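# Place bottles on ledges matching their cap colours

## Task

Put every bottle upright on the wall ledge whose label strip is the same colour as that bottle's cap, with the bottle's entire base resting on the ledge.

## Robot and tools

ROBOT. There are two seven-joint arms, left_arm and right_arm. Each has a two-finger parallel gripper. The arm names do not match the left or right side of the camera images. Occasionally a loose object may get a brief push from outside.

FRAME. All poses use one scene frame in metres. Its origin lies on the plane z = 0, directly under the point midway between the two arm bases, which sit 0.70 m above it. +x points forward, the way both arms face. +z points up. left_arm is on the +y side. Orientations are quaternions written w first (qw, qx, qy, qz). In a gripper's own frame the fingers point along +z and close along y. end_effector_position is the point between the finger pads when they are closed, just under 1 cm behind the tips. As the fingers close, the tips move about 17 mm further along the gripper's +z, mostly while the pads are still more than 70 mm apart. Reported positions and orientations may be off by a few centimetres, more at long reach.

ROW. Every command row has 16 numbers: x, y, z, qw, qx, qy, qz, opening for left_arm, then the same eight for right_arm. Both arms are always included, even if only one should move. x, y, z and the quaternion are an absolute target pose for that gripper in the scene frame, not an offset. Opening runs from -1 (closed) to +1 (fully open, 0.145 m). A full close takes at least about 0.5 s. To keep an arm still, resend its exact pose from the last result plus its intended opening every time. To keep an orientation, repeat the same quaternion rather than the drifting measured one. Sending 0 as an opening is a real command, so resend the present command to leave a gripper alone.

execute_actions(actions, cameras). actions is a list of actions. Each action is a table of up to 15 rows, one row per 1/30 s control step. An action always lasts 15 steps (0.5 s); if it has fewer rows, the last row is held. Each target must lie within 0.6 m of that gripper's current position along each of the gripper's own axes. Otherwise the action is refused for both arms. The whole call is refused if any action is malformed, or if the first action fails this check against the latest reported state. An empty list just returns state and images. cameras: omitted, null or ["all"] gives all images; [] gives none; an unknown name invalidates the call.

move(target, speed, blend, opening_speed, blocking, cameras). target is one 16-number row or a list of up to 15 rows, all absolute, with no 0.6 m limit. Grippers travel straight from their Hand target and take the shorter turn. speed is in m/s, 0.002 to 1.1, default 0.25; turning is limited to twice that in rad/s. Give one number or one per target. blend (metres, default 0) rounds corners at intermediate targets. opening_speed (per second on the -1..+1 scale, at least 0.2) makes finger changes gradual. Openings in the first target start at once. Openings in later targets are applied on arrival, after everything is at rest. A whole move is capped at 10 s. Moves do not avoid obstacles or the other arm. Grippers lag, stray and may exceed speed, especially with the arm nearly straight. Faster moves and targets set deeper past a contact hit and press harder. blocking=false returns after about 0.5 s while the move continues; a new move replaces the running one. The result adds a move: line with the ending (done, off_target, moving, held, fault) and limits (paced = pose clipped; held = steps withheld). Neither done nor off_target tells you whether something is touched.

wait(seconds): 0 to 10; the arms hold their last commands and a running move continues. stop(): brakes a running move; fast moves need more room. zoom_image(camera, region): camera is cam_high or cam_low; region is [x0, y0, x1, y1] in pixels of the 896x504 image, at most 504 by 504, with (0, 0) at the top left. read_manual(section): returns licence texts only. finished_scene(scene): ends the current scene and cannot be undone. The goal must still hold once the robot lets go.

CONTROL DETAILS. Each step, the commanded orientation is clipped to within 32 degrees of the measured one, and position takes priority when both cannot be reached. One action may fall short. The Hand target line shows where each arm is actually heading, so send the remainder in the next call. Big wrist turns can swing the elbow.

RESULTS. Each result lists gripper positions and quaternions, Hand target, Tool commands, grip_measured (measured opening on the -1..+1 scale), Joint positions (the last entry is the opening in metres), Joint velocities ("within noise" means at rest) and joint torques. Torques include gravity and friction, have per-arm offsets, are positive toward larger joint values, and wrap at ±28 N m for joints 3 and 4. Calls that ran actions also list positions at some steps. Camera calibration (K, distortion, T_world_to_cam) is provided but may be slightly off.

GRIPPING. To hold something, keep commanding an opening well below grip_measured; the lower it is, the harder the squeeze. The limit is roughly 10 N per pad for objects up to about 11 cm wide. A fast close can squeeze harder.

AVOID. Do not drop things, release objects while they are moving, slam, hit hard or push very hard. Do not knock anything out of the work area. Avoid any arm-to-arm contact: the clearance check does not protect grippers, housings or wrist cameras from each other. Never close a gripper on the other arm's fingers. Holding loads, keeping an arm stretched out, or pushing toward an unreachable pose heats the motors. MOTOR HOT appears at 85 °C; at 100 °C an OVER-TEMPERATURE FAULT stops the arm for 30 to 60 s or more, and it can come with no warning. Simulated time keeps running while you think.

Each tool is called after "Call:" as name(argument=value, ...) on one line, values as JSON.

## Session

Call:
zoom_image(camera="cam_high", region=[420, 190, 700, 420])

Call:
zoom_image(camera="cam_low", region=[320, 120, 620, 400])

There is no camera image to zoom into. zoom_image works after the next result that has camera images. Camera images come with the result of a call that names cameras in "cameras".

There is no camera image to zoom into. zoom_image works after the next result that has camera images. Camera images come with the result of a call that names cameras in "cameras".

Call:
execute_actions(actions=[])

Call:
zoom_image(camera="cam_high", region=[420, 190, 700, 420])

Call:
zoom_image(camera="cam_low", region=[320, 120, 620, 400])

Scene clock: 0.00 s.
left_arm: end_effector_position=(+0.2239, +0.1828, +0.6144) grip_measured=+1.00 end_effector_quat_wxyz=(-0.319, +0.395, -0.515, +0.691) | right_arm: end_effector_position=(+0.4009, -0.1655, +0.3728) grip_measured=+1.00 end_effector_quat_wxyz=(+0.260, +0.265, +0.837, +0.401)
Joint positions: left_arm=[-1.106 0.942 0.535 2.339 -0.48 -0.199 -0.367 0.145] | right_arm=[0.583 0.619 -0.841 0.925 -1.182 -0.496 -0.047 0.145]
Joint velocities: within noise
Joint torques (N m): no reading
Motor temperatures (°C): left_arm=[20 21 22 20 21 23 21] | right_arm=[20 22 22 19 20 19 21]
Hand target: left_arm +0.2239, +0.1828, +0.6144; -0.319, +0.395, -0.515, +0.691 | right_arm +0.4009, -0.1655, +0.3728; +0.260, +0.265, +0.837, +0.401
Tool commands: left_gripper/opening=+1.0 right_gripper/opening=+1.0

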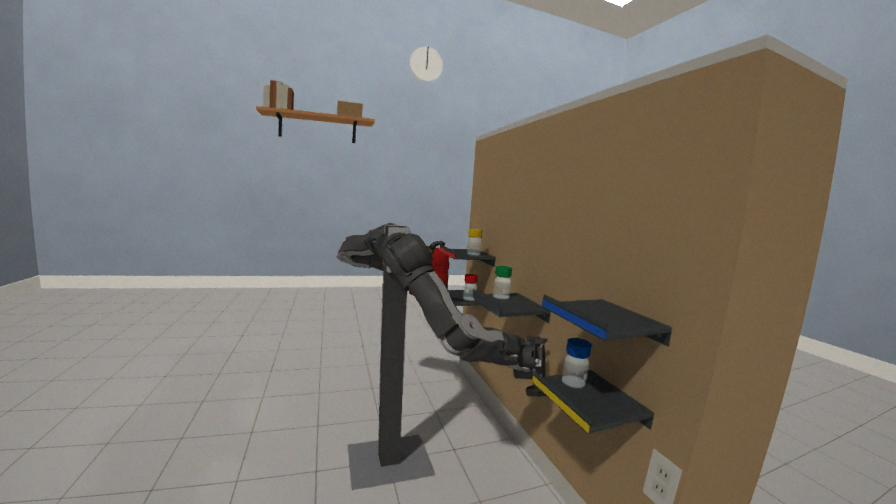

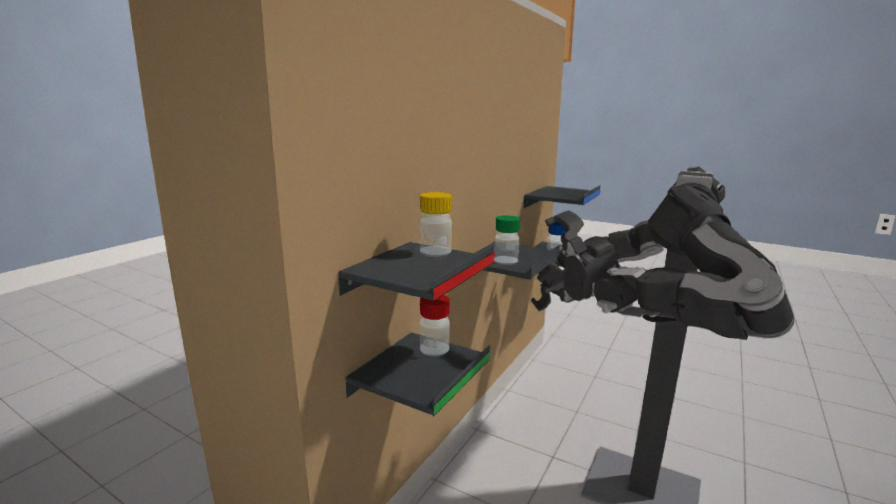

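Scaled by 1.800 from the camera's 896x504 image, which has a finer 1280x720 frame.

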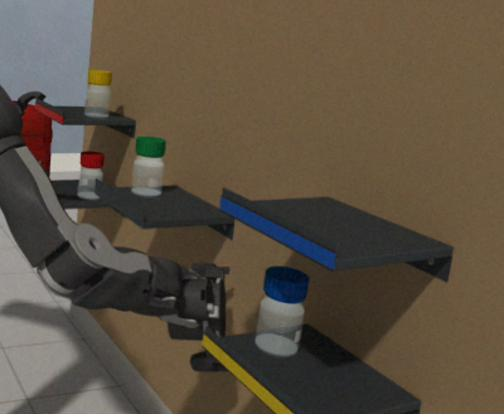

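Scaled by 1.680 from the camera's 896x504 image, which has a finer 1280x720 frame.

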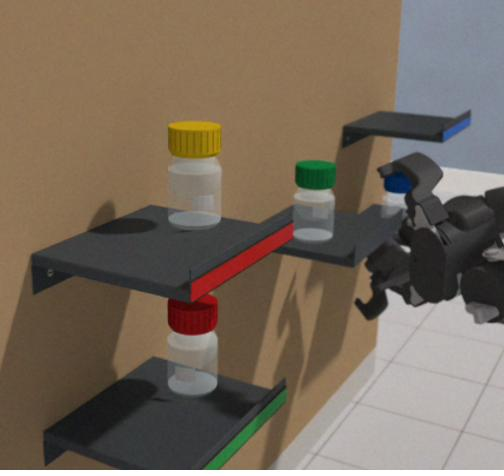

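Call:
move(target=[[0.22,0.15,0.60,0,0.7071,0,0.7071,0.3,0.27,-0.2,0.42,0.260,0.265,0.837,0.401,0.3],[0.235,0.05,0.58,0,0.7071,0,0.7071,0.3,0.235,-0.312,0.50,0.0923,0.7010,-0.0923,0.7010,0.3],[0.31,0.045,0.577,0,0.7071,0,0.7071,0.3,0.31,-0.332,0.482,0.0923,0.7010,-0.0923,0.7010,0.3]], speed=[0.35,0.4,0.15])

Call:
zoom_image(camera="cam_low", region=[440, 160, 640, 300])

Call:
zoom_image(camera="cam_high", region=[440, 250, 640, 420])

Scene clock: 51.93 s.
left_arm: end_effector_position=(+0.3097, +0.0457, +0.5799) grip_measured=+0.30 end_effector_quat_wxyz=(+0.000, +0.703, +0.002, +0.711) | right_arm: end_effector_position=(+0.3105, -0.3331, +0.4848) grip_measured=+0.30 end_effector_quat_wxyz=(+0.094, +0.697, -0.094, +0.704)
Joint positions: left_arm=[-0.152 -0.164 -0.511 2.099 -0.244 0.451 -0.385 0.098] | right_arm=[-0.185 1.111 -0.495 1.65 0.956 -0.584 -0.61 0.098]
Joint velocities: within noise
Joint torques (N m): left_arm=[2.86 -2.55 -1.09 3.85 0.03 -0.51 0.13] | right_arm=[2.39 5.29 2.45 2 -0.13 -0.27 0.16]
Motor temperatures (°C): left_arm=[20 21 23 22 21 23 21] | right_arm=[22 23 23 20 20 19 21]
Hand target: left_arm +0.3100, +0.0450, +0.5770; +0.000, +0.707, +0.000, +0.707 | right_arm +0.3100, -0.3319, +0.4820; +0.092, +0.701, -0.092, +0.701
Off the commanded pose: left_arm 0.003 m, 1 deg | right_arm 0.003 m, 1 deg.
joint sent to its limit (left arm) — joint 2 (shoulder roll), lower limit. The joint targets still meet the commanded pose.
move: done

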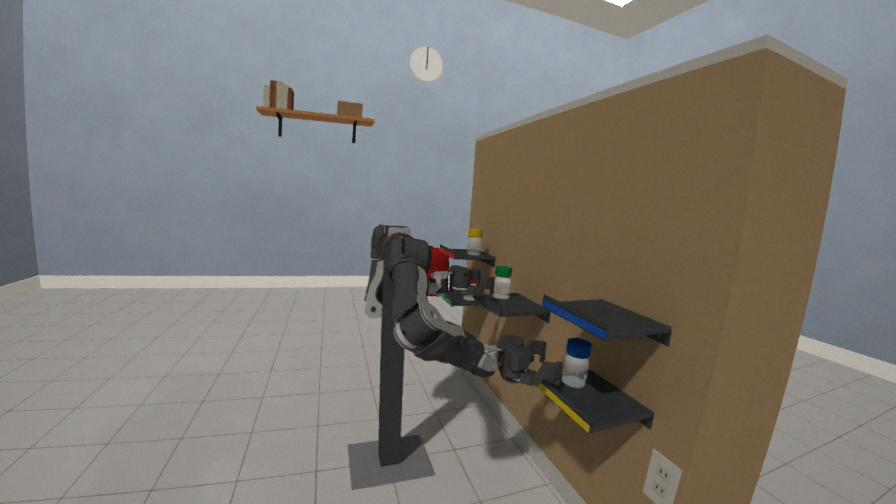

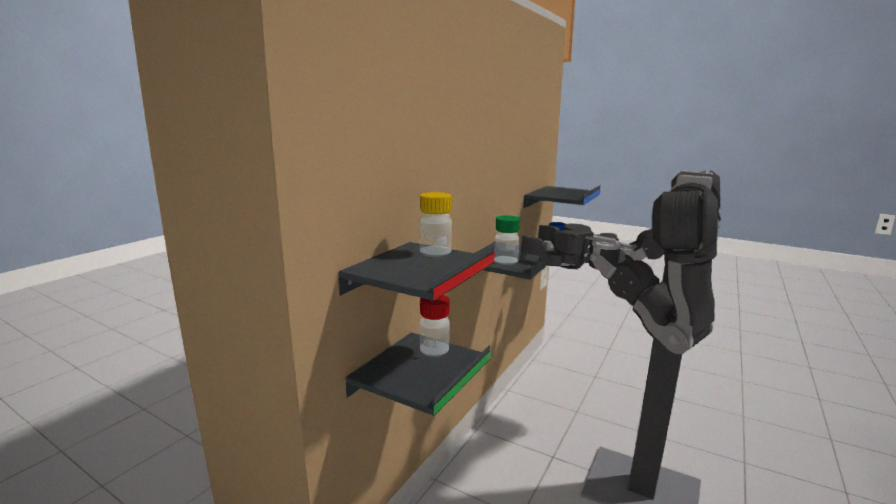

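Scaled by 2.520 from the camera's 896x504 image, which has a finer 1280x720 frame.

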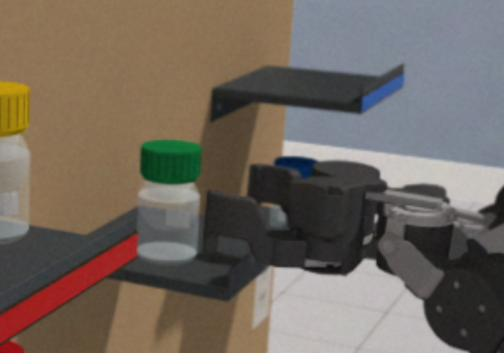

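Scaled by 2.520 from the camera's 896x504 image, which has a finer 1280x720 frame.

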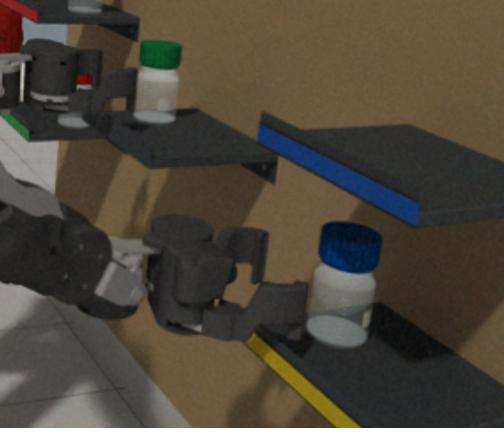

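Call:
move(target=[[0.378,0.042,0.575,0,0.7071,0,0.7071,0.3,0.385,-0.352,0.479,0.0923,0.7010,-0.0923,0.7010,0.3],[0.378,0.042,0.575,0,0.7071,0,0.7071,-0.6,0.385,-0.352,0.479,0.0923,0.7010,-0.0923,0.7010,-0.6]], speed=[0.15,0.1], opening_speed=1.2)

Call:
zoom_image(camera="cam_low", region=[440, 160, 640, 300])

Call:
zoom_image(camera="cam_high", region=[440, 250, 640, 420])

Scene clock: 63.80 s.
left_arm: end_effector_position=(+0.3780, +0.0420, +0.5785) grip_measured=-0.26 end_effector_quat_wxyz=(+0.001, +0.704, +0.000, +0.710) | right_arm: end_effector_position=(+0.3855, -0.3537, +0.4823) grip_measured=-0.36 end_effector_quat_wxyz=(+0.094, +0.697, -0.095, +0.704)
Joint positions: left_arm=[0.165 -0.165 -0.415 1.808 -0.093 0.444 -0.396 0.056] | right_arm=[0.234 0.921 -0.588 1.27 1.002 -0.422 -0.361 0.048]
Joint velocities: within noise
Joint torques (N m): left_arm=[4.95 -2.39 -0.8 4.03 0 -0.65 0.04] | right_arm=[3.92 5.63 2.59 1.98 -0.05 -0.3 0.17]
Motor temperatures (°C): left_arm=[21 21 22 22 21 24 21] | right_arm=[22 23 23 19 20 19 21]
Hand target: left_arm +0.3780, +0.0421, +0.5751; +0.000, +0.707, +0.000, +0.707 | right_arm +0.3850, -0.3520, +0.4790; +0.092, +0.701, -0.092, +0.701
Off the commanded pose: left_arm 0.004 m, 1 deg | right_arm 0.004 m, 1 deg.
joint read past its limit (left arm) — joint 2 (shoulder roll), lower limit.
joint sent to its limit (left arm) — joint 2 (shoulder roll), lower limit. The joint targets still meet the commanded pose.
move: off_target (left_arm, right_arm); target 2's new opening was sent with right_arm's hand 0.004 m and 1 deg from that target

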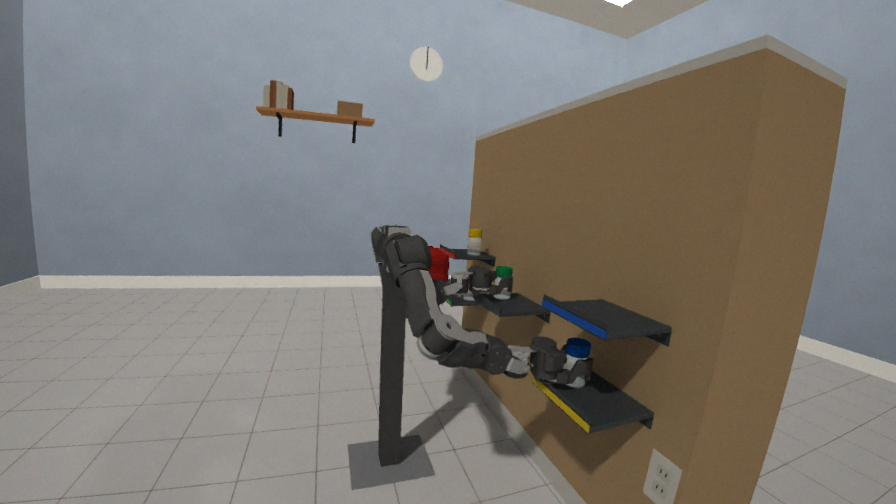

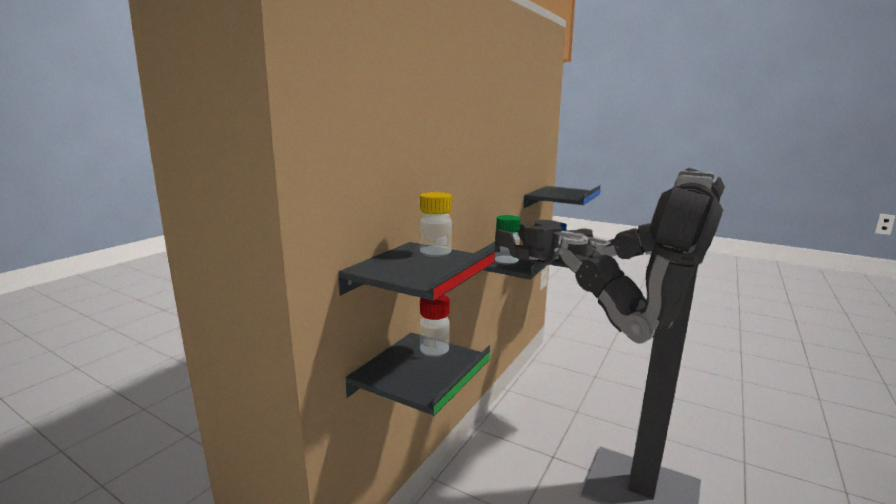

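Scaled by 2.520 from the camera's 896x504 image, which has a finer 1280x720 frame.

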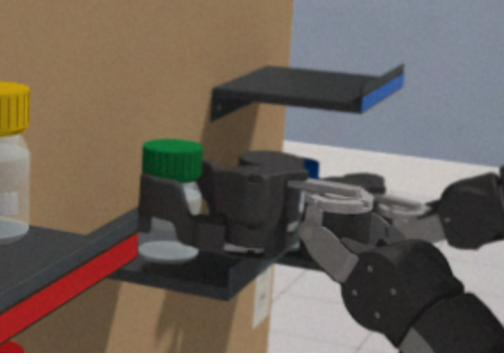

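Scaled by 2.520 from the camera's 896x504 image, which has a finer 1280x720 frame.

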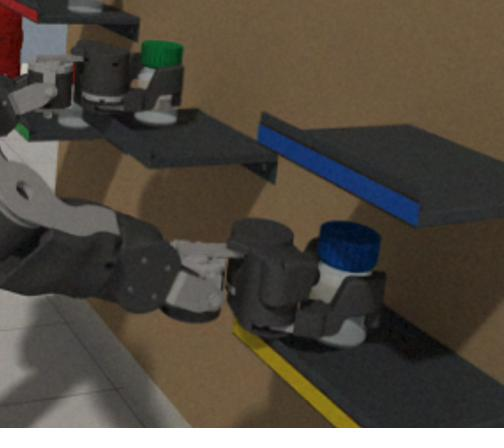

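Call:
zoom_image(camera="cam_high", region=[530, 330, 610, 390])

Call:
zoom_image(camera="cam_low", region=[520, 210, 580, 260])

Scaled by 6.300 from the camera's 896x504 image, which has a finer 1280x720 frame.

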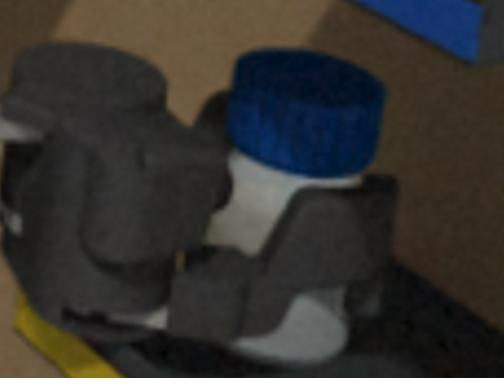

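Scaled by 8.400 from the camera's 896x504 image, which has a finer 1280x720 frame.

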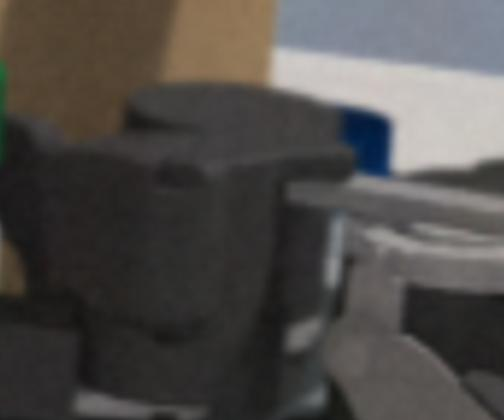

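Call:
move(target=[0.378,0.042,0.615,0,0.7071,0,0.7071,-0.6,0.385,-0.352,0.500,0.0923,0.7010,-0.0923,0.7010,-0.6], speed=0.08)

Call:
zoom_image(camera="cam_high", region=[530, 320, 610, 390])

Scene clock: 117.80 s.
left_arm: end_effector_position=(+0.3785, +0.0414, +0.6138) grip_measured=-0.26 end_effector_quat_wxyz=(+0.001, +0.709, -0.002, +0.705) | right_arm: end_effector_position=(+0.3843, -0.3504, +0.4963) grip_measured=-0.36 end_effector_quat_wxyz=(+0.090, +0.705, -0.090, +0.698)
Joint positions: left_arm=[0.27 -0.165 -0.441 1.888 -0.034 0.636 -0.444 0.056] | right_arm=[0.227 0.983 -0.588 1.361 1.039 -0.368 -0.392 0.048]
Joint velocities: within noise
Joint torques (N m): left_arm=[6.03 -2.33 -0.98 5.22 -0.07 -0.74 -0.05] | right_arm=[4.87 6.55 4.67 2.58 -0.11 -0.5 -0.15]
Motor temperatures (°C): left_arm=[22 21 22 22 21 24 21] | right_arm=[22 24 23 19 20 20 21]
Hand target: left_arm +0.3780, +0.0420, +0.6149; +0.000, +0.707, +0.000, +0.707 | right_arm +0.3850, -0.3520, +0.5000; +0.092, +0.701, -0.092, +0.701
Off the commanded pose: left_arm 0.001 m, 0 deg | right_arm 0.004 m, 1 deg.
joint read past its limit (left arm) — joint 2 (shoulder roll), lower limit.
joint sent to its limit (left arm) — joint 2 (shoulder roll), lower limit. The joint targets still meet the commanded pose.
move: off_target (right_arm)

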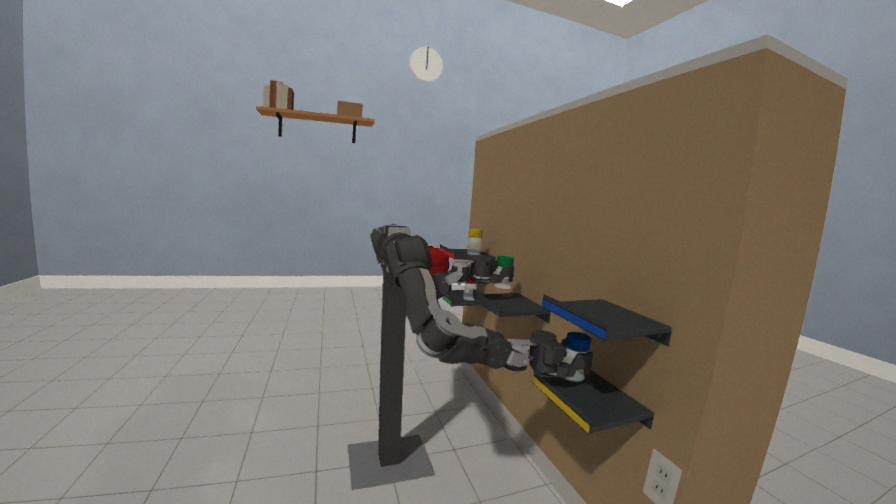

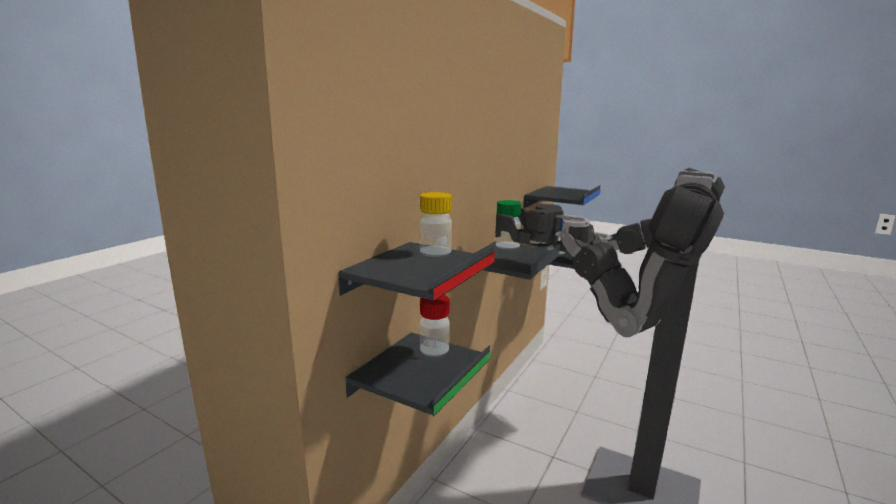

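Scaled by 6.300 from the camera's 896x504 image, which has a finer 1280x720 frame.

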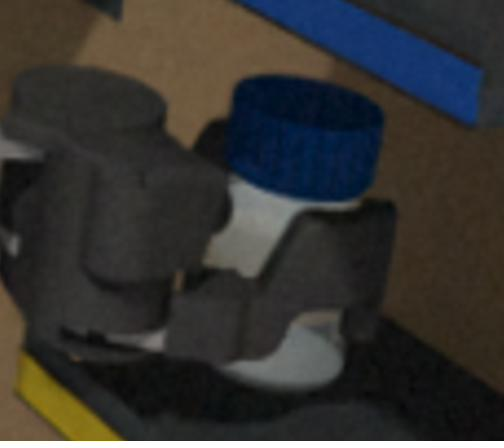

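Call:
move(target=[[0.245,0.06,0.612,0,0.7071,0,0.7071,-0.6,0.24,-0.313,0.507,0.0923,0.7010,-0.0923,0.7010,-0.6],[0.245,0.40,0.522,-0.1530,0.6903,0.1530,0.6903,-0.6,0.24,-0.35,0.705,0.0923,0.7010,-0.0923,0.7010,-0.6],[0.385,0.46,0.522,-0.1530,0.6903,0.1530,0.6903,-0.6,0.385,-0.405,0.705,0.0923,0.7010,-0.0923,0.7010,-0.6],[0.385,0.46,0.504,-0.1530,0.6903,0.1530,0.6903,-0.6,0.385,-0.405,0.685,0.0923,0.7010,-0.0923,0.7010,-0.6]], speed=[0.2,0.25,0.2,0.06], blend=[0.02,0.02,0.005,0])

Call:
zoom_image(camera="cam_low", region=[320, 250, 520, 410])

Call:
zoom_image(camera="cam_high", region=[520, 240, 680, 350])

Scene clock: 145.00 s.
left_arm: end_effector_position=(+0.3839, +0.4613, +0.5027) grip_measured=-0.26 end_effector_quat_wxyz=(-0.155, +0.693, +0.155, +0.687) | right_arm: end_effector_position=(+0.3844, -0.4058, +0.6846) grip_measured=-0.55 end_effector_quat_wxyz=(+0.103, +0.702, -0.084, +0.700)
Joint positions: left_arm=[0.272 0.702 0.119 0.962 0.632 -0.132 0.023 0.056] | right_arm=[-1.311 1.625 1.241 1.566 1.559 -0.063 -0.313 0.034]
Joint velocities: within noise
Joint torques (N m): left_arm=[7.32 6.4 1.17 4.16 0.11 -0.97 0.23] | right_arm=[3.57 2.65 4.46 0.23 -0.02 -0.78 0.07]
Motor temperatures (°C): left_arm=[22 22 22 23 21 25 21] | right_arm=[22 24 24 20 20 20 21]
Hand target: left_arm +0.3850, +0.4599, +0.5039; -0.153, +0.691, +0.153, +0.690 | right_arm +0.3848, -0.4051, +0.6849; +0.101, +0.700, -0.083, +0.702
Off the commanded pose: left_arm 0.002 m, 1 deg | right_arm 0.001 m, 2 deg.
joint sent to its limit (right arm) — joint 1 (shoulder pitch), lower limit; joint 5 (forearm roll), upper limit. The joint targets still meet the commanded pose.
move: done

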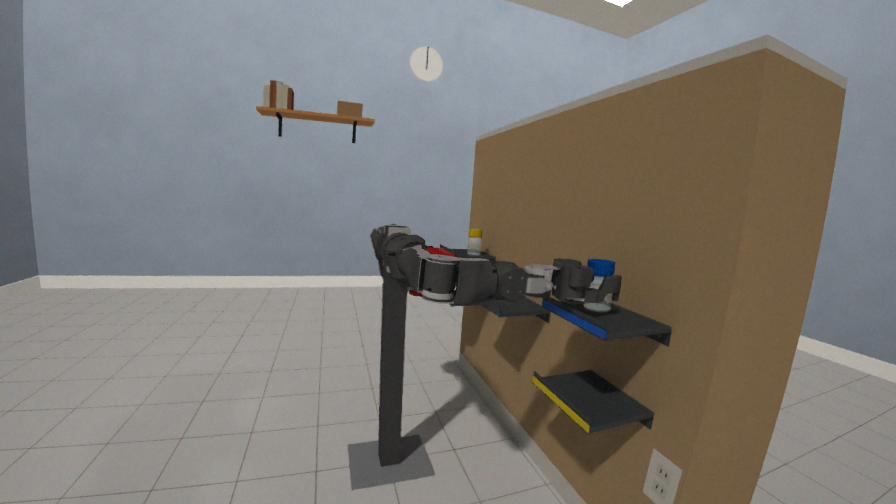

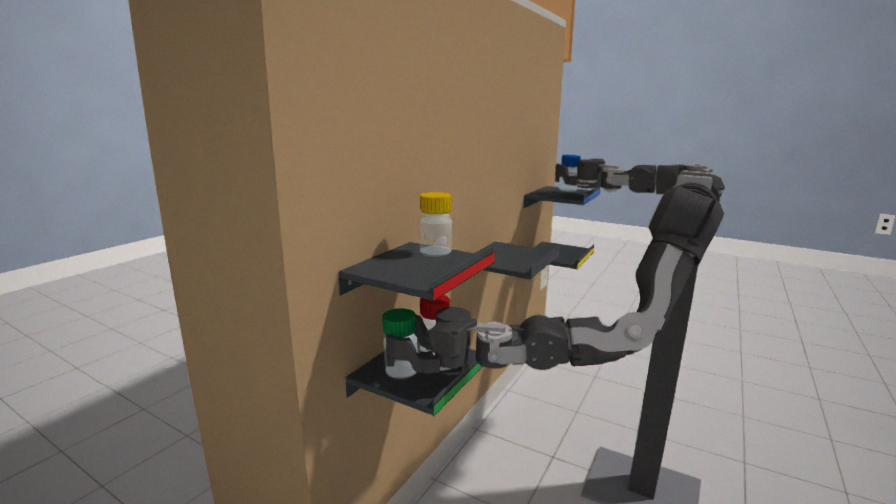

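Scaled by 2.520 from the camera's 896x504 image, which has a finer 1280x720 frame.

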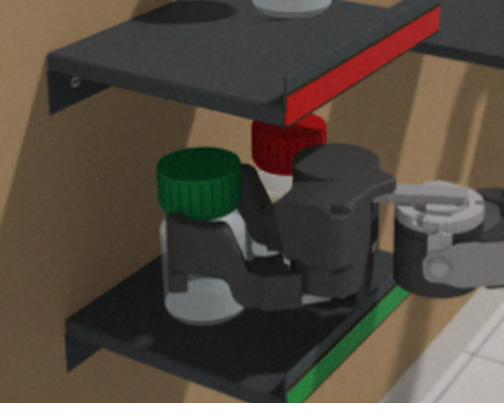

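Scaled by 3.150 from the camera's 896x504 image, which has a finer 1280x720 frame.

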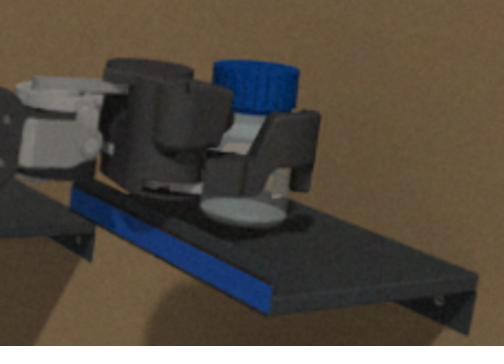

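Call:
move(target=[[0.385,0.46,0.494,-0.1530,0.6903,0.1530,0.6903,-0.6,0.385,-0.405,0.676,0.0923,0.7010,-0.0923,0.7010,-0.85],[0.385,0.46,0.488,-0.1530,0.6903,0.1530,0.6903,-0.6,0.385,-0.405,0.670,0.0923,0.7010,-0.0923,0.7010,-0.85]], speed=[0.05,0.02])

Call:
zoom_image(camera="cam_low", region=[320, 250, 520, 410])

Call:
zoom_image(camera="cam_high", region=[560, 240, 660, 340])

Call:
zoom_image(camera="cam_low", region=[520, 140, 640, 210])

Scene clock: 158.90 s.
left_arm: end_effector_position=(+0.3841, +0.4622, +0.4902) grip_measured=-0.26 end_effector_quat_wxyz=(-0.156, +0.690, +0.154, +0.690) | right_arm: end_effector_position=(+0.3853, -0.4043, +0.6760) grip_measured=-0.55 end_effector_quat_wxyz=(+0.100, +0.693, -0.082, +0.709)
Joint positions: left_arm=[0.297 0.684 0.098 0.88 0.622 -0.205 0.048 0.056] | right_arm=[-1.31 1.634 1.179 1.561 1.559 -0.149 -0.313 0.034]
Joint velocities: within noise
Joint torques (N m): left_arm=[7.05 5.74 0.75 3.56 0.17 -0.81 0.23] | right_arm=[3.42 2.33 2.48 0.23 -0.05 -0.28 -0.11]
Motor temperatures (°C): left_arm=[23 23 22 23 21 25 21] | right_arm=[22 23 24 19 20 20 21]
Hand target: left_arm +0.3850, +0.4600, +0.4880; -0.153, +0.690, +0.153, +0.690 | right_arm +0.3848, -0.4049, +0.6701; +0.102, +0.700, -0.083, +0.702
Off the commanded pose: left_arm 0.003 m, 0 deg | right_arm 0.006 m, 2 deg.
joint sent to its limit (right arm) — joint 1 (shoulder pitch), lower limit; joint 5 (forearm roll), upper limit. The joint targets still meet the commanded pose.
move: off_target (right_arm)

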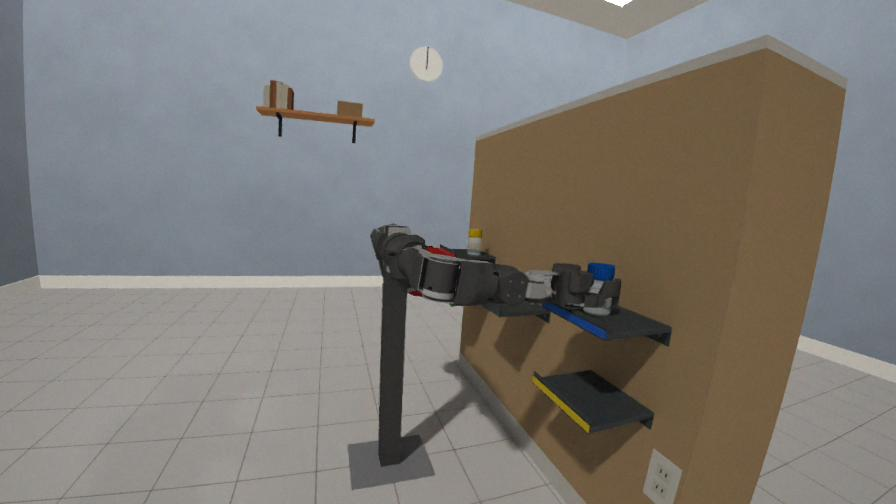

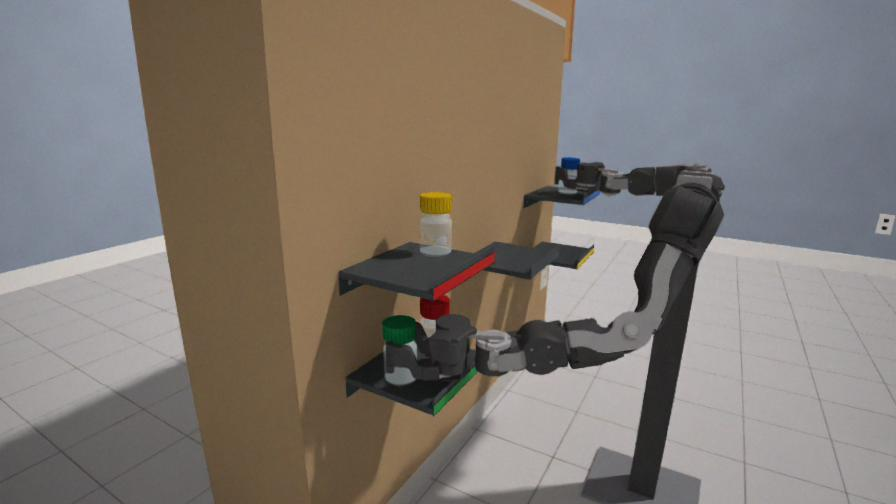

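Scaled by 2.520 from the camera's 896x504 image, which has a finer 1280x720 frame.

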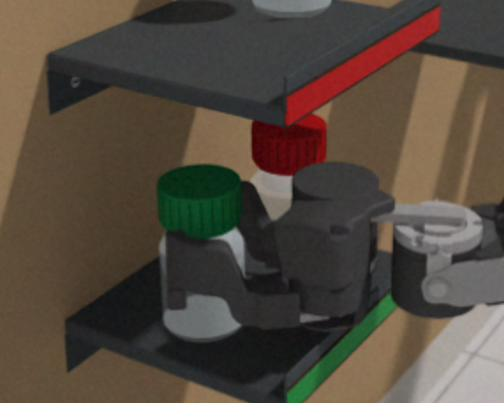

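Scaled by 5.040 from the camera's 896x504 image, which has a finer 1280x720 frame.

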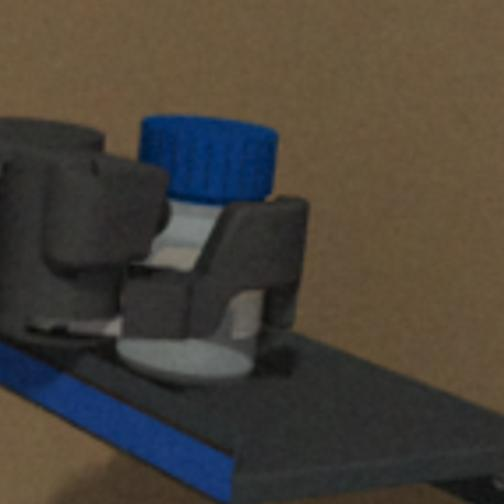

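Scaled by 4.200 from the camera's 896x504 image, which has a finer 1280x720 frame.

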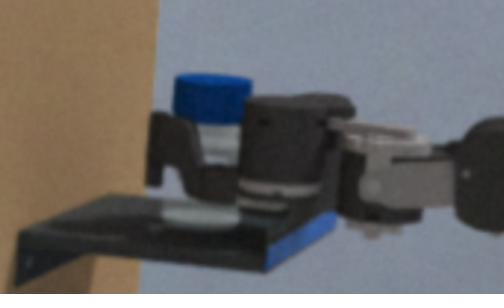

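Call:
move(target=[[0.385,0.46,0.482,-0.1530,0.6903,0.1530,0.6903,-0.6,0.385,-0.405,0.674,0.0923,0.7010,-0.0923,0.7010,-0.85],[0.385,0.46,0.482,-0.1530,0.6903,0.1530,0.6903,-0.6,0.385,-0.405,0.674,0.0923,0.7010,-0.0923,0.7010,0.1]], speed=0.02, opening_speed=1.0)

Call:
zoom_image(camera="cam_low", region=[320, 250, 520, 410])

Call:
zoom_image(camera="cam_high", region=[560, 240, 660, 340])

Scene clock: 186.03 s.
left_arm: end_effector_position=(+0.3852, +0.4617, +0.4894) grip_measured=-0.26 end_effector_quat_wxyz=(-0.156, +0.682, +0.153, +0.698) | right_arm: end_effector_position=(+0.3852, -0.4045, +0.6749) grip_measured=+0.10 end_effector_quat_wxyz=(+0.101, +0.698, -0.082, +0.705)
Joint positions: left_arm=[0.311 0.683 0.077 0.849 0.634 -0.25 0.054 0.056] | right_arm=[-1.31 1.634 1.184 1.561 1.559 -0.132 -0.313 0.083]
Joint velocities: within noise
Joint torques (N m): left_arm=[6.16 5.87 0.24 2.95 0.15 -0.31 0.15] | right_arm=[3.63 1.83 5.23 0.5 -0.04 -0.27 -0.05]
Motor temperatures (°C): left_arm=[24 23 22 23 21 25 21] | right_arm=[22 23 23 19 20 20 21]
Hand target: left_arm +0.3849, +0.4600, +0.4821; -0.153, +0.690, +0.153, +0.690 | right_arm +0.3848, -0.4050, +0.6741; +0.102, +0.699, -0.083, +0.702
Off the commanded pose: left_arm 0.008 m, 1 deg | right_arm 0.001 m, 2 deg.
joint sent to its limit (right arm) — joint 1 (shoulder pitch), lower limit; joint 5 (forearm roll), upper limit. The joint targets still meet the commanded pose.
move: off_target (left_arm)

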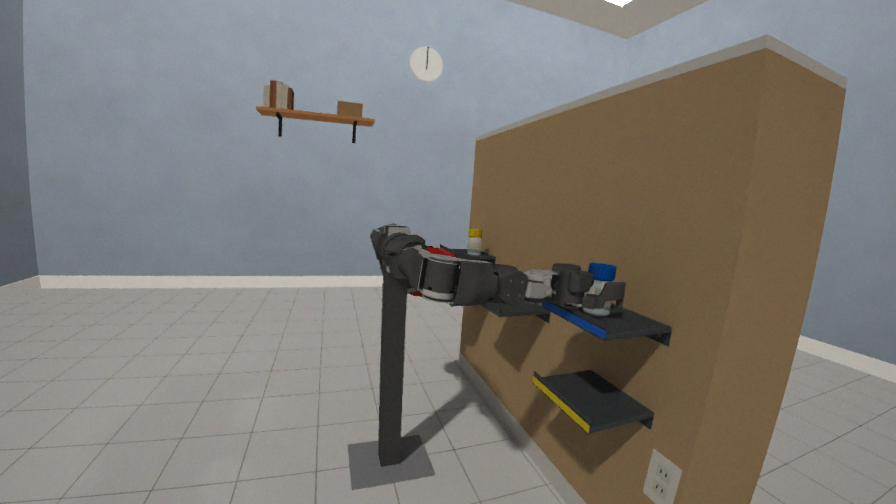

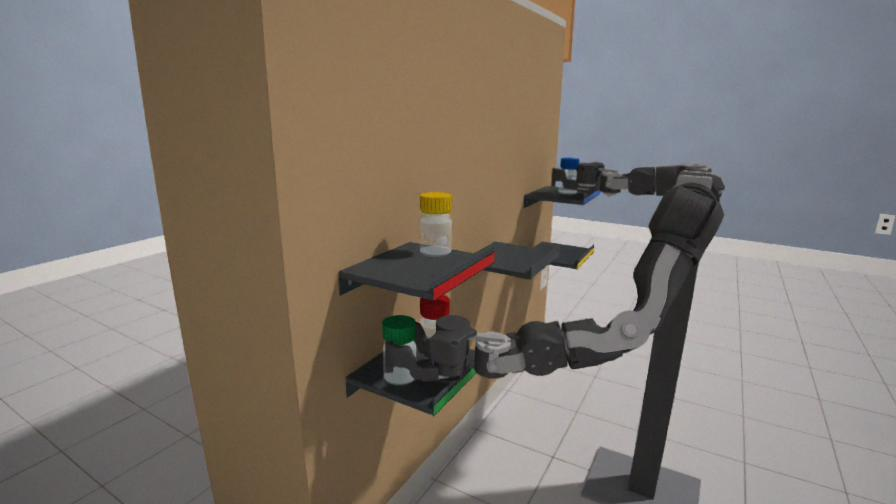

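Scaled by 2.520 from the camera's 896x504 image, which has a finer 1280x720 frame.

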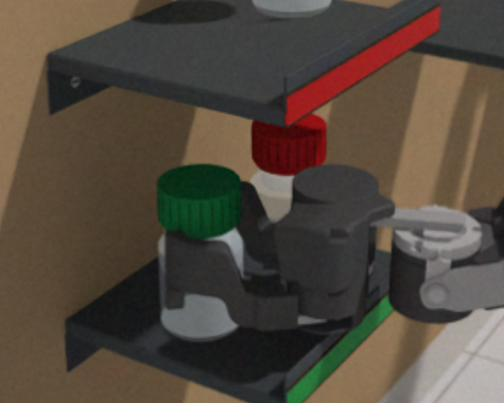

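Scaled by 5.040 from the camera's 896x504 image, which has a finer 1280x720 frame.

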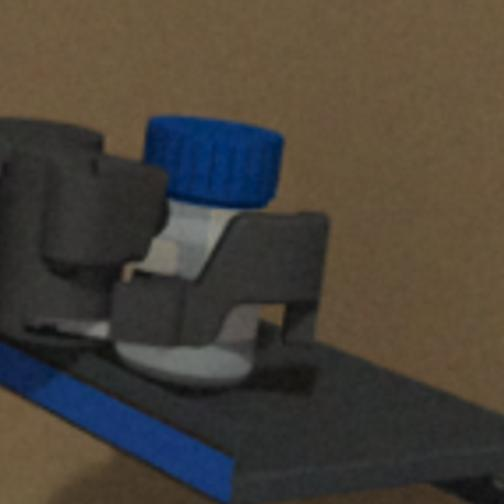

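Call:
move(target=[[0.385,0.46,0.488,-0.1530,0.6903,0.1530,0.6903,-0.6,0.385,-0.405,0.674,0.0923,0.7010,-0.0923,0.7010,0.1],[0.385,0.46,0.488,-0.1530,0.6903,0.1530,0.6903,0.25,0.385,-0.405,0.674,0.0923,0.7010,-0.0923,0.7010,0.3],[0.25,0.397,0.492,-0.1530,0.6903,0.1530,0.6903,0.25,0.245,-0.367,0.68,0.0923,0.7010,-0.0923,0.7010,0.3],[0.235,0.297,0.67,-0.0923,0.7010,0.0923,0.7010,0.25,0.235,-0.28,0.58,0,0.7071,0,0.7071,0.3],[0.31,0.315,0.674,-0.0923,0.7010,0.0923,0.7010,0.25,0.235,-0.28,0.58,0,0.7071,0,0.7071,0.3]], speed=[0.03,0.1,0.18,0.3,0.2], opening_speed=1.0)

Call:
zoom_image(camera="cam_low", region=[340, 170, 580, 400])

Call:
zoom_image(camera="cam_high", region=[420, 210, 640, 360])

Scene clock: 212.90 s.
left_arm: end_effector_position=(+0.3103, +0.3145, +0.6754) grip_measured=+0.25 end_effector_quat_wxyz=(-0.093, +0.700, +0.089, +0.702) | right_arm: end_effector_position=(+0.2354, -0.2792, +0.5810) grip_measured=+0.30 end_effector_quat_wxyz=(-0.001, +0.707, +0.002, +0.707)
Joint positions: left_arm=[-0.36 1.087 0.515 2.216 1.253 0.351 -0.636 0.094] | right_arm=[-1.226 0.913 0.644 2.261 0.966 -0.331 -0.231 0.098]
Joint velocities: within noise
Joint torques (N m): left_arm=[3.36 4.58 1.91 2.09 -0.09 -0.63 -0.06] | right_arm=[0.15 1.46 1.91 2.17 -0.07 -0.54 -0.09]
Motor temperatures (°C): left_arm=[23 24 22 22 21 24 21] | right_arm=[22 23 24 19 20 20 21]
Hand target: left_arm +0.3100, +0.3149, +0.6740; -0.092, +0.701, +0.092, +0.701 | right_arm +0.2350, -0.2800, +0.5800; +0.000, +0.707, +0.000, +0.707
Off the commanded pose: left_arm 0.001 m, 0 deg | right_arm 0.001 m, 0 deg.
move: done

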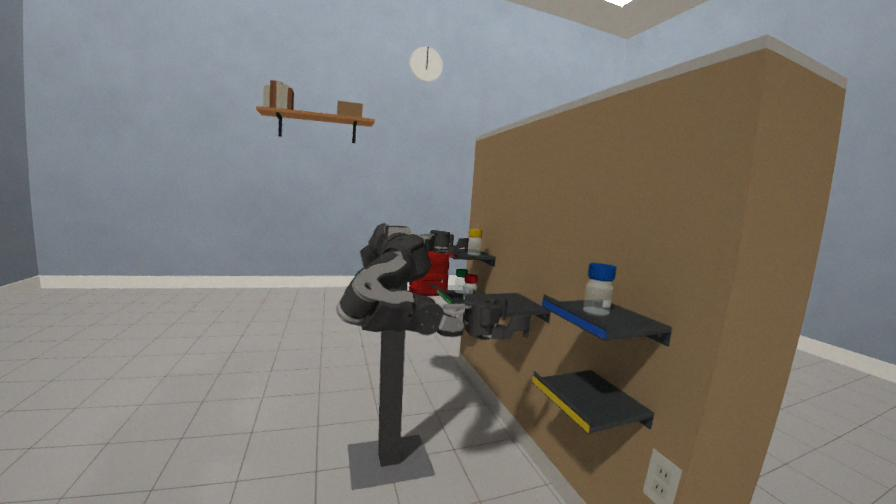

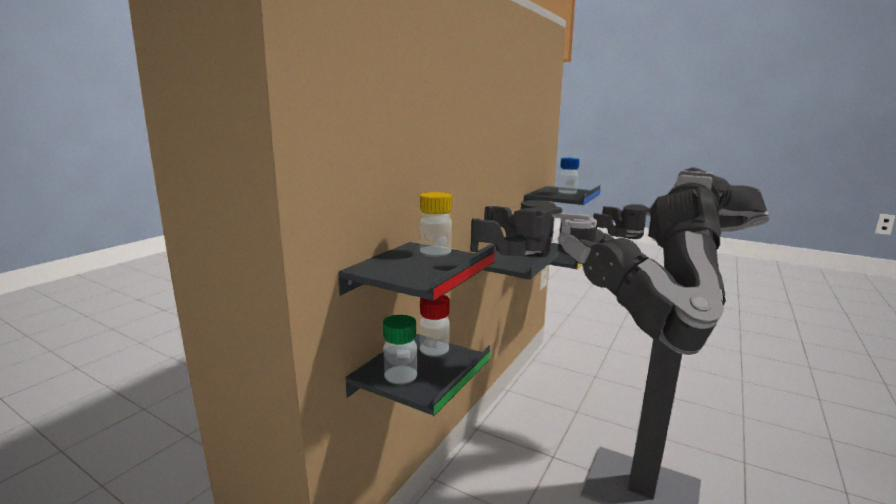

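Scaled by 2.100 from the camera's 896x504 image, which has a finer 1280x720 frame.

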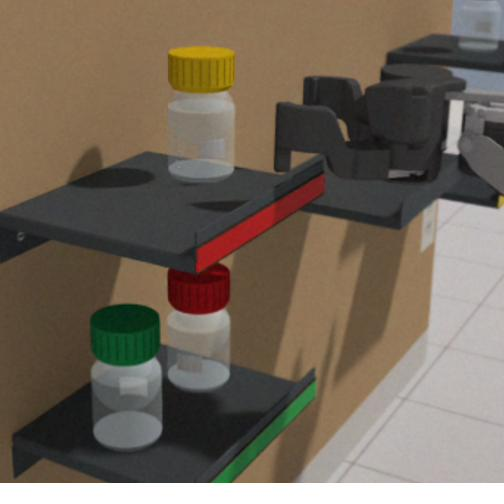

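Scaled by 2.291 from the camera's 896x504 image, which has a finer 1280x720 frame.

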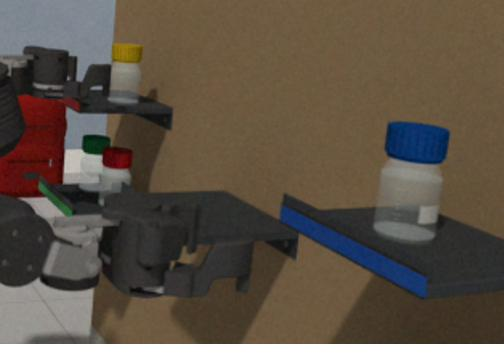

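Call:
move(target=[[0.388,0.336,0.673,-0.0923,0.7010,0.0923,0.7010,0.25,0.235,-0.28,0.58,0,0.7071,0,0.7071,0.3],[0.388,0.336,0.673,-0.0923,0.7010,0.0923,0.7010,-0.7,0.235,-0.28,0.58,0,0.7071,0,0.7071,0.3],[0.388,0.336,0.693,-0.0923,0.7010,0.0923,0.7010,-0.7,0.235,-0.28,0.58,0,0.7071,0,0.7071,0.3]], speed=[0.15,0.1,0.08], opening_speed=1.2)

Call:
zoom_image(camera="cam_low", region=[340, 170, 580, 400])

Scene clock: 230.30 s.
left_arm: end_effector_position=(+0.3886, +0.3355, +0.6902) grip_measured=-0.24 end_effector_quat_wxyz=(-0.091, +0.705, +0.091, +0.698) | right_arm: end_effector_position=(+0.2354, -0.2792, +0.5810) grip_measured=+0.30 end_effector_quat_wxyz=(-0.001, +0.707, +0.002, +0.707)
Joint positions: left_arm=[0.439 1.157 -0.179 1.806 1.26 0.364 -0.567 0.058] | right_arm=[-1.226 0.913 0.644 2.261 0.966 -0.331 -0.231 0.098]
Joint velocities: within noise
Joint torques (N m): left_arm=[6.55 5.92 3.67 2.54 -0.2 -0.7 -0.01] | right_arm=[0.07 1.41 1.94 2.09 -0.09 -0.55 -0.11]
Motor temperatures (°C): left_arm=[23 24 22 22 21 25 21] | right_arm=[21 23 23 19 20 20 21]
Hand target: left_arm +0.3880, +0.3360, +0.6931; -0.092, +0.701, +0.092, +0.701 | right_arm +0.2350, -0.2800, +0.5800; +0.000, +0.707, +0.000, +0.707
Off the commanded pose: left_arm 0.003 m, 1 deg | right_arm 0.001 m, 0 deg.
move: done

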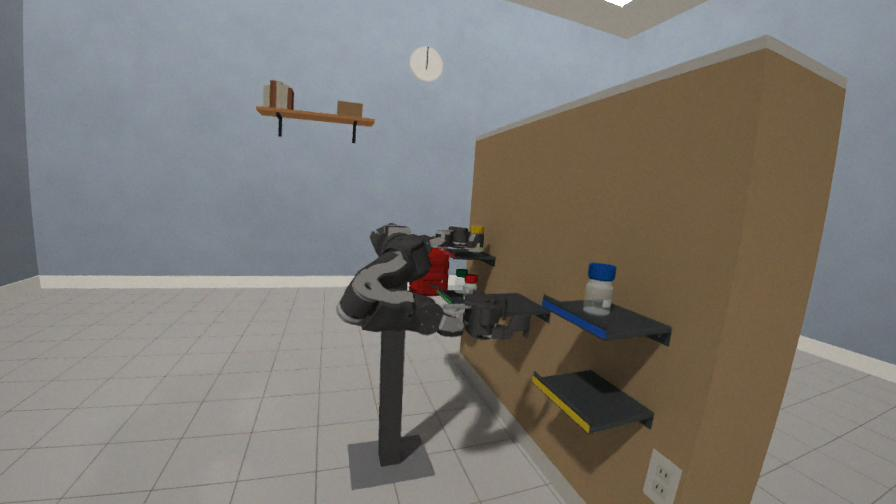

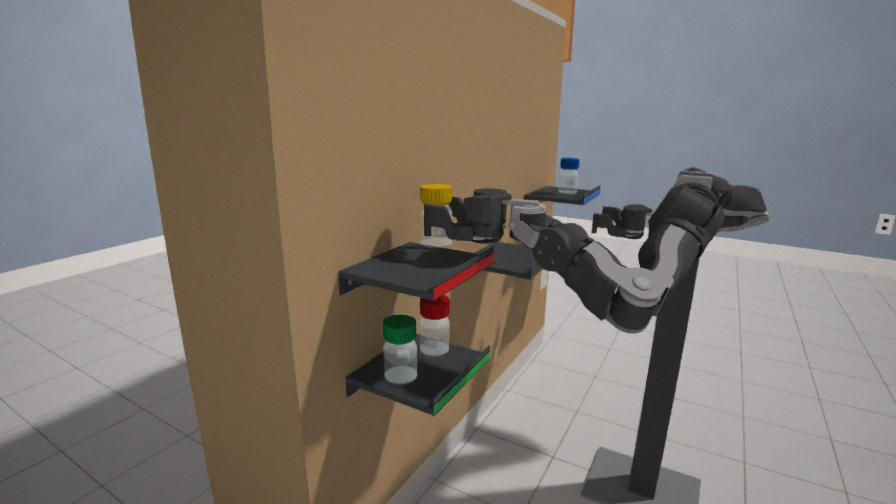

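Scaled by 2.100 from the camera's 896x504 image, which has a finer 1280x720 frame.

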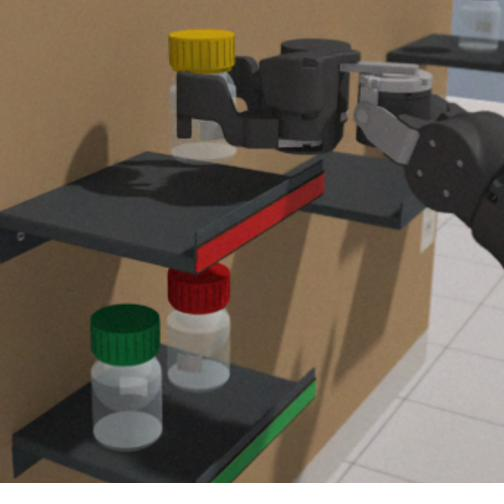

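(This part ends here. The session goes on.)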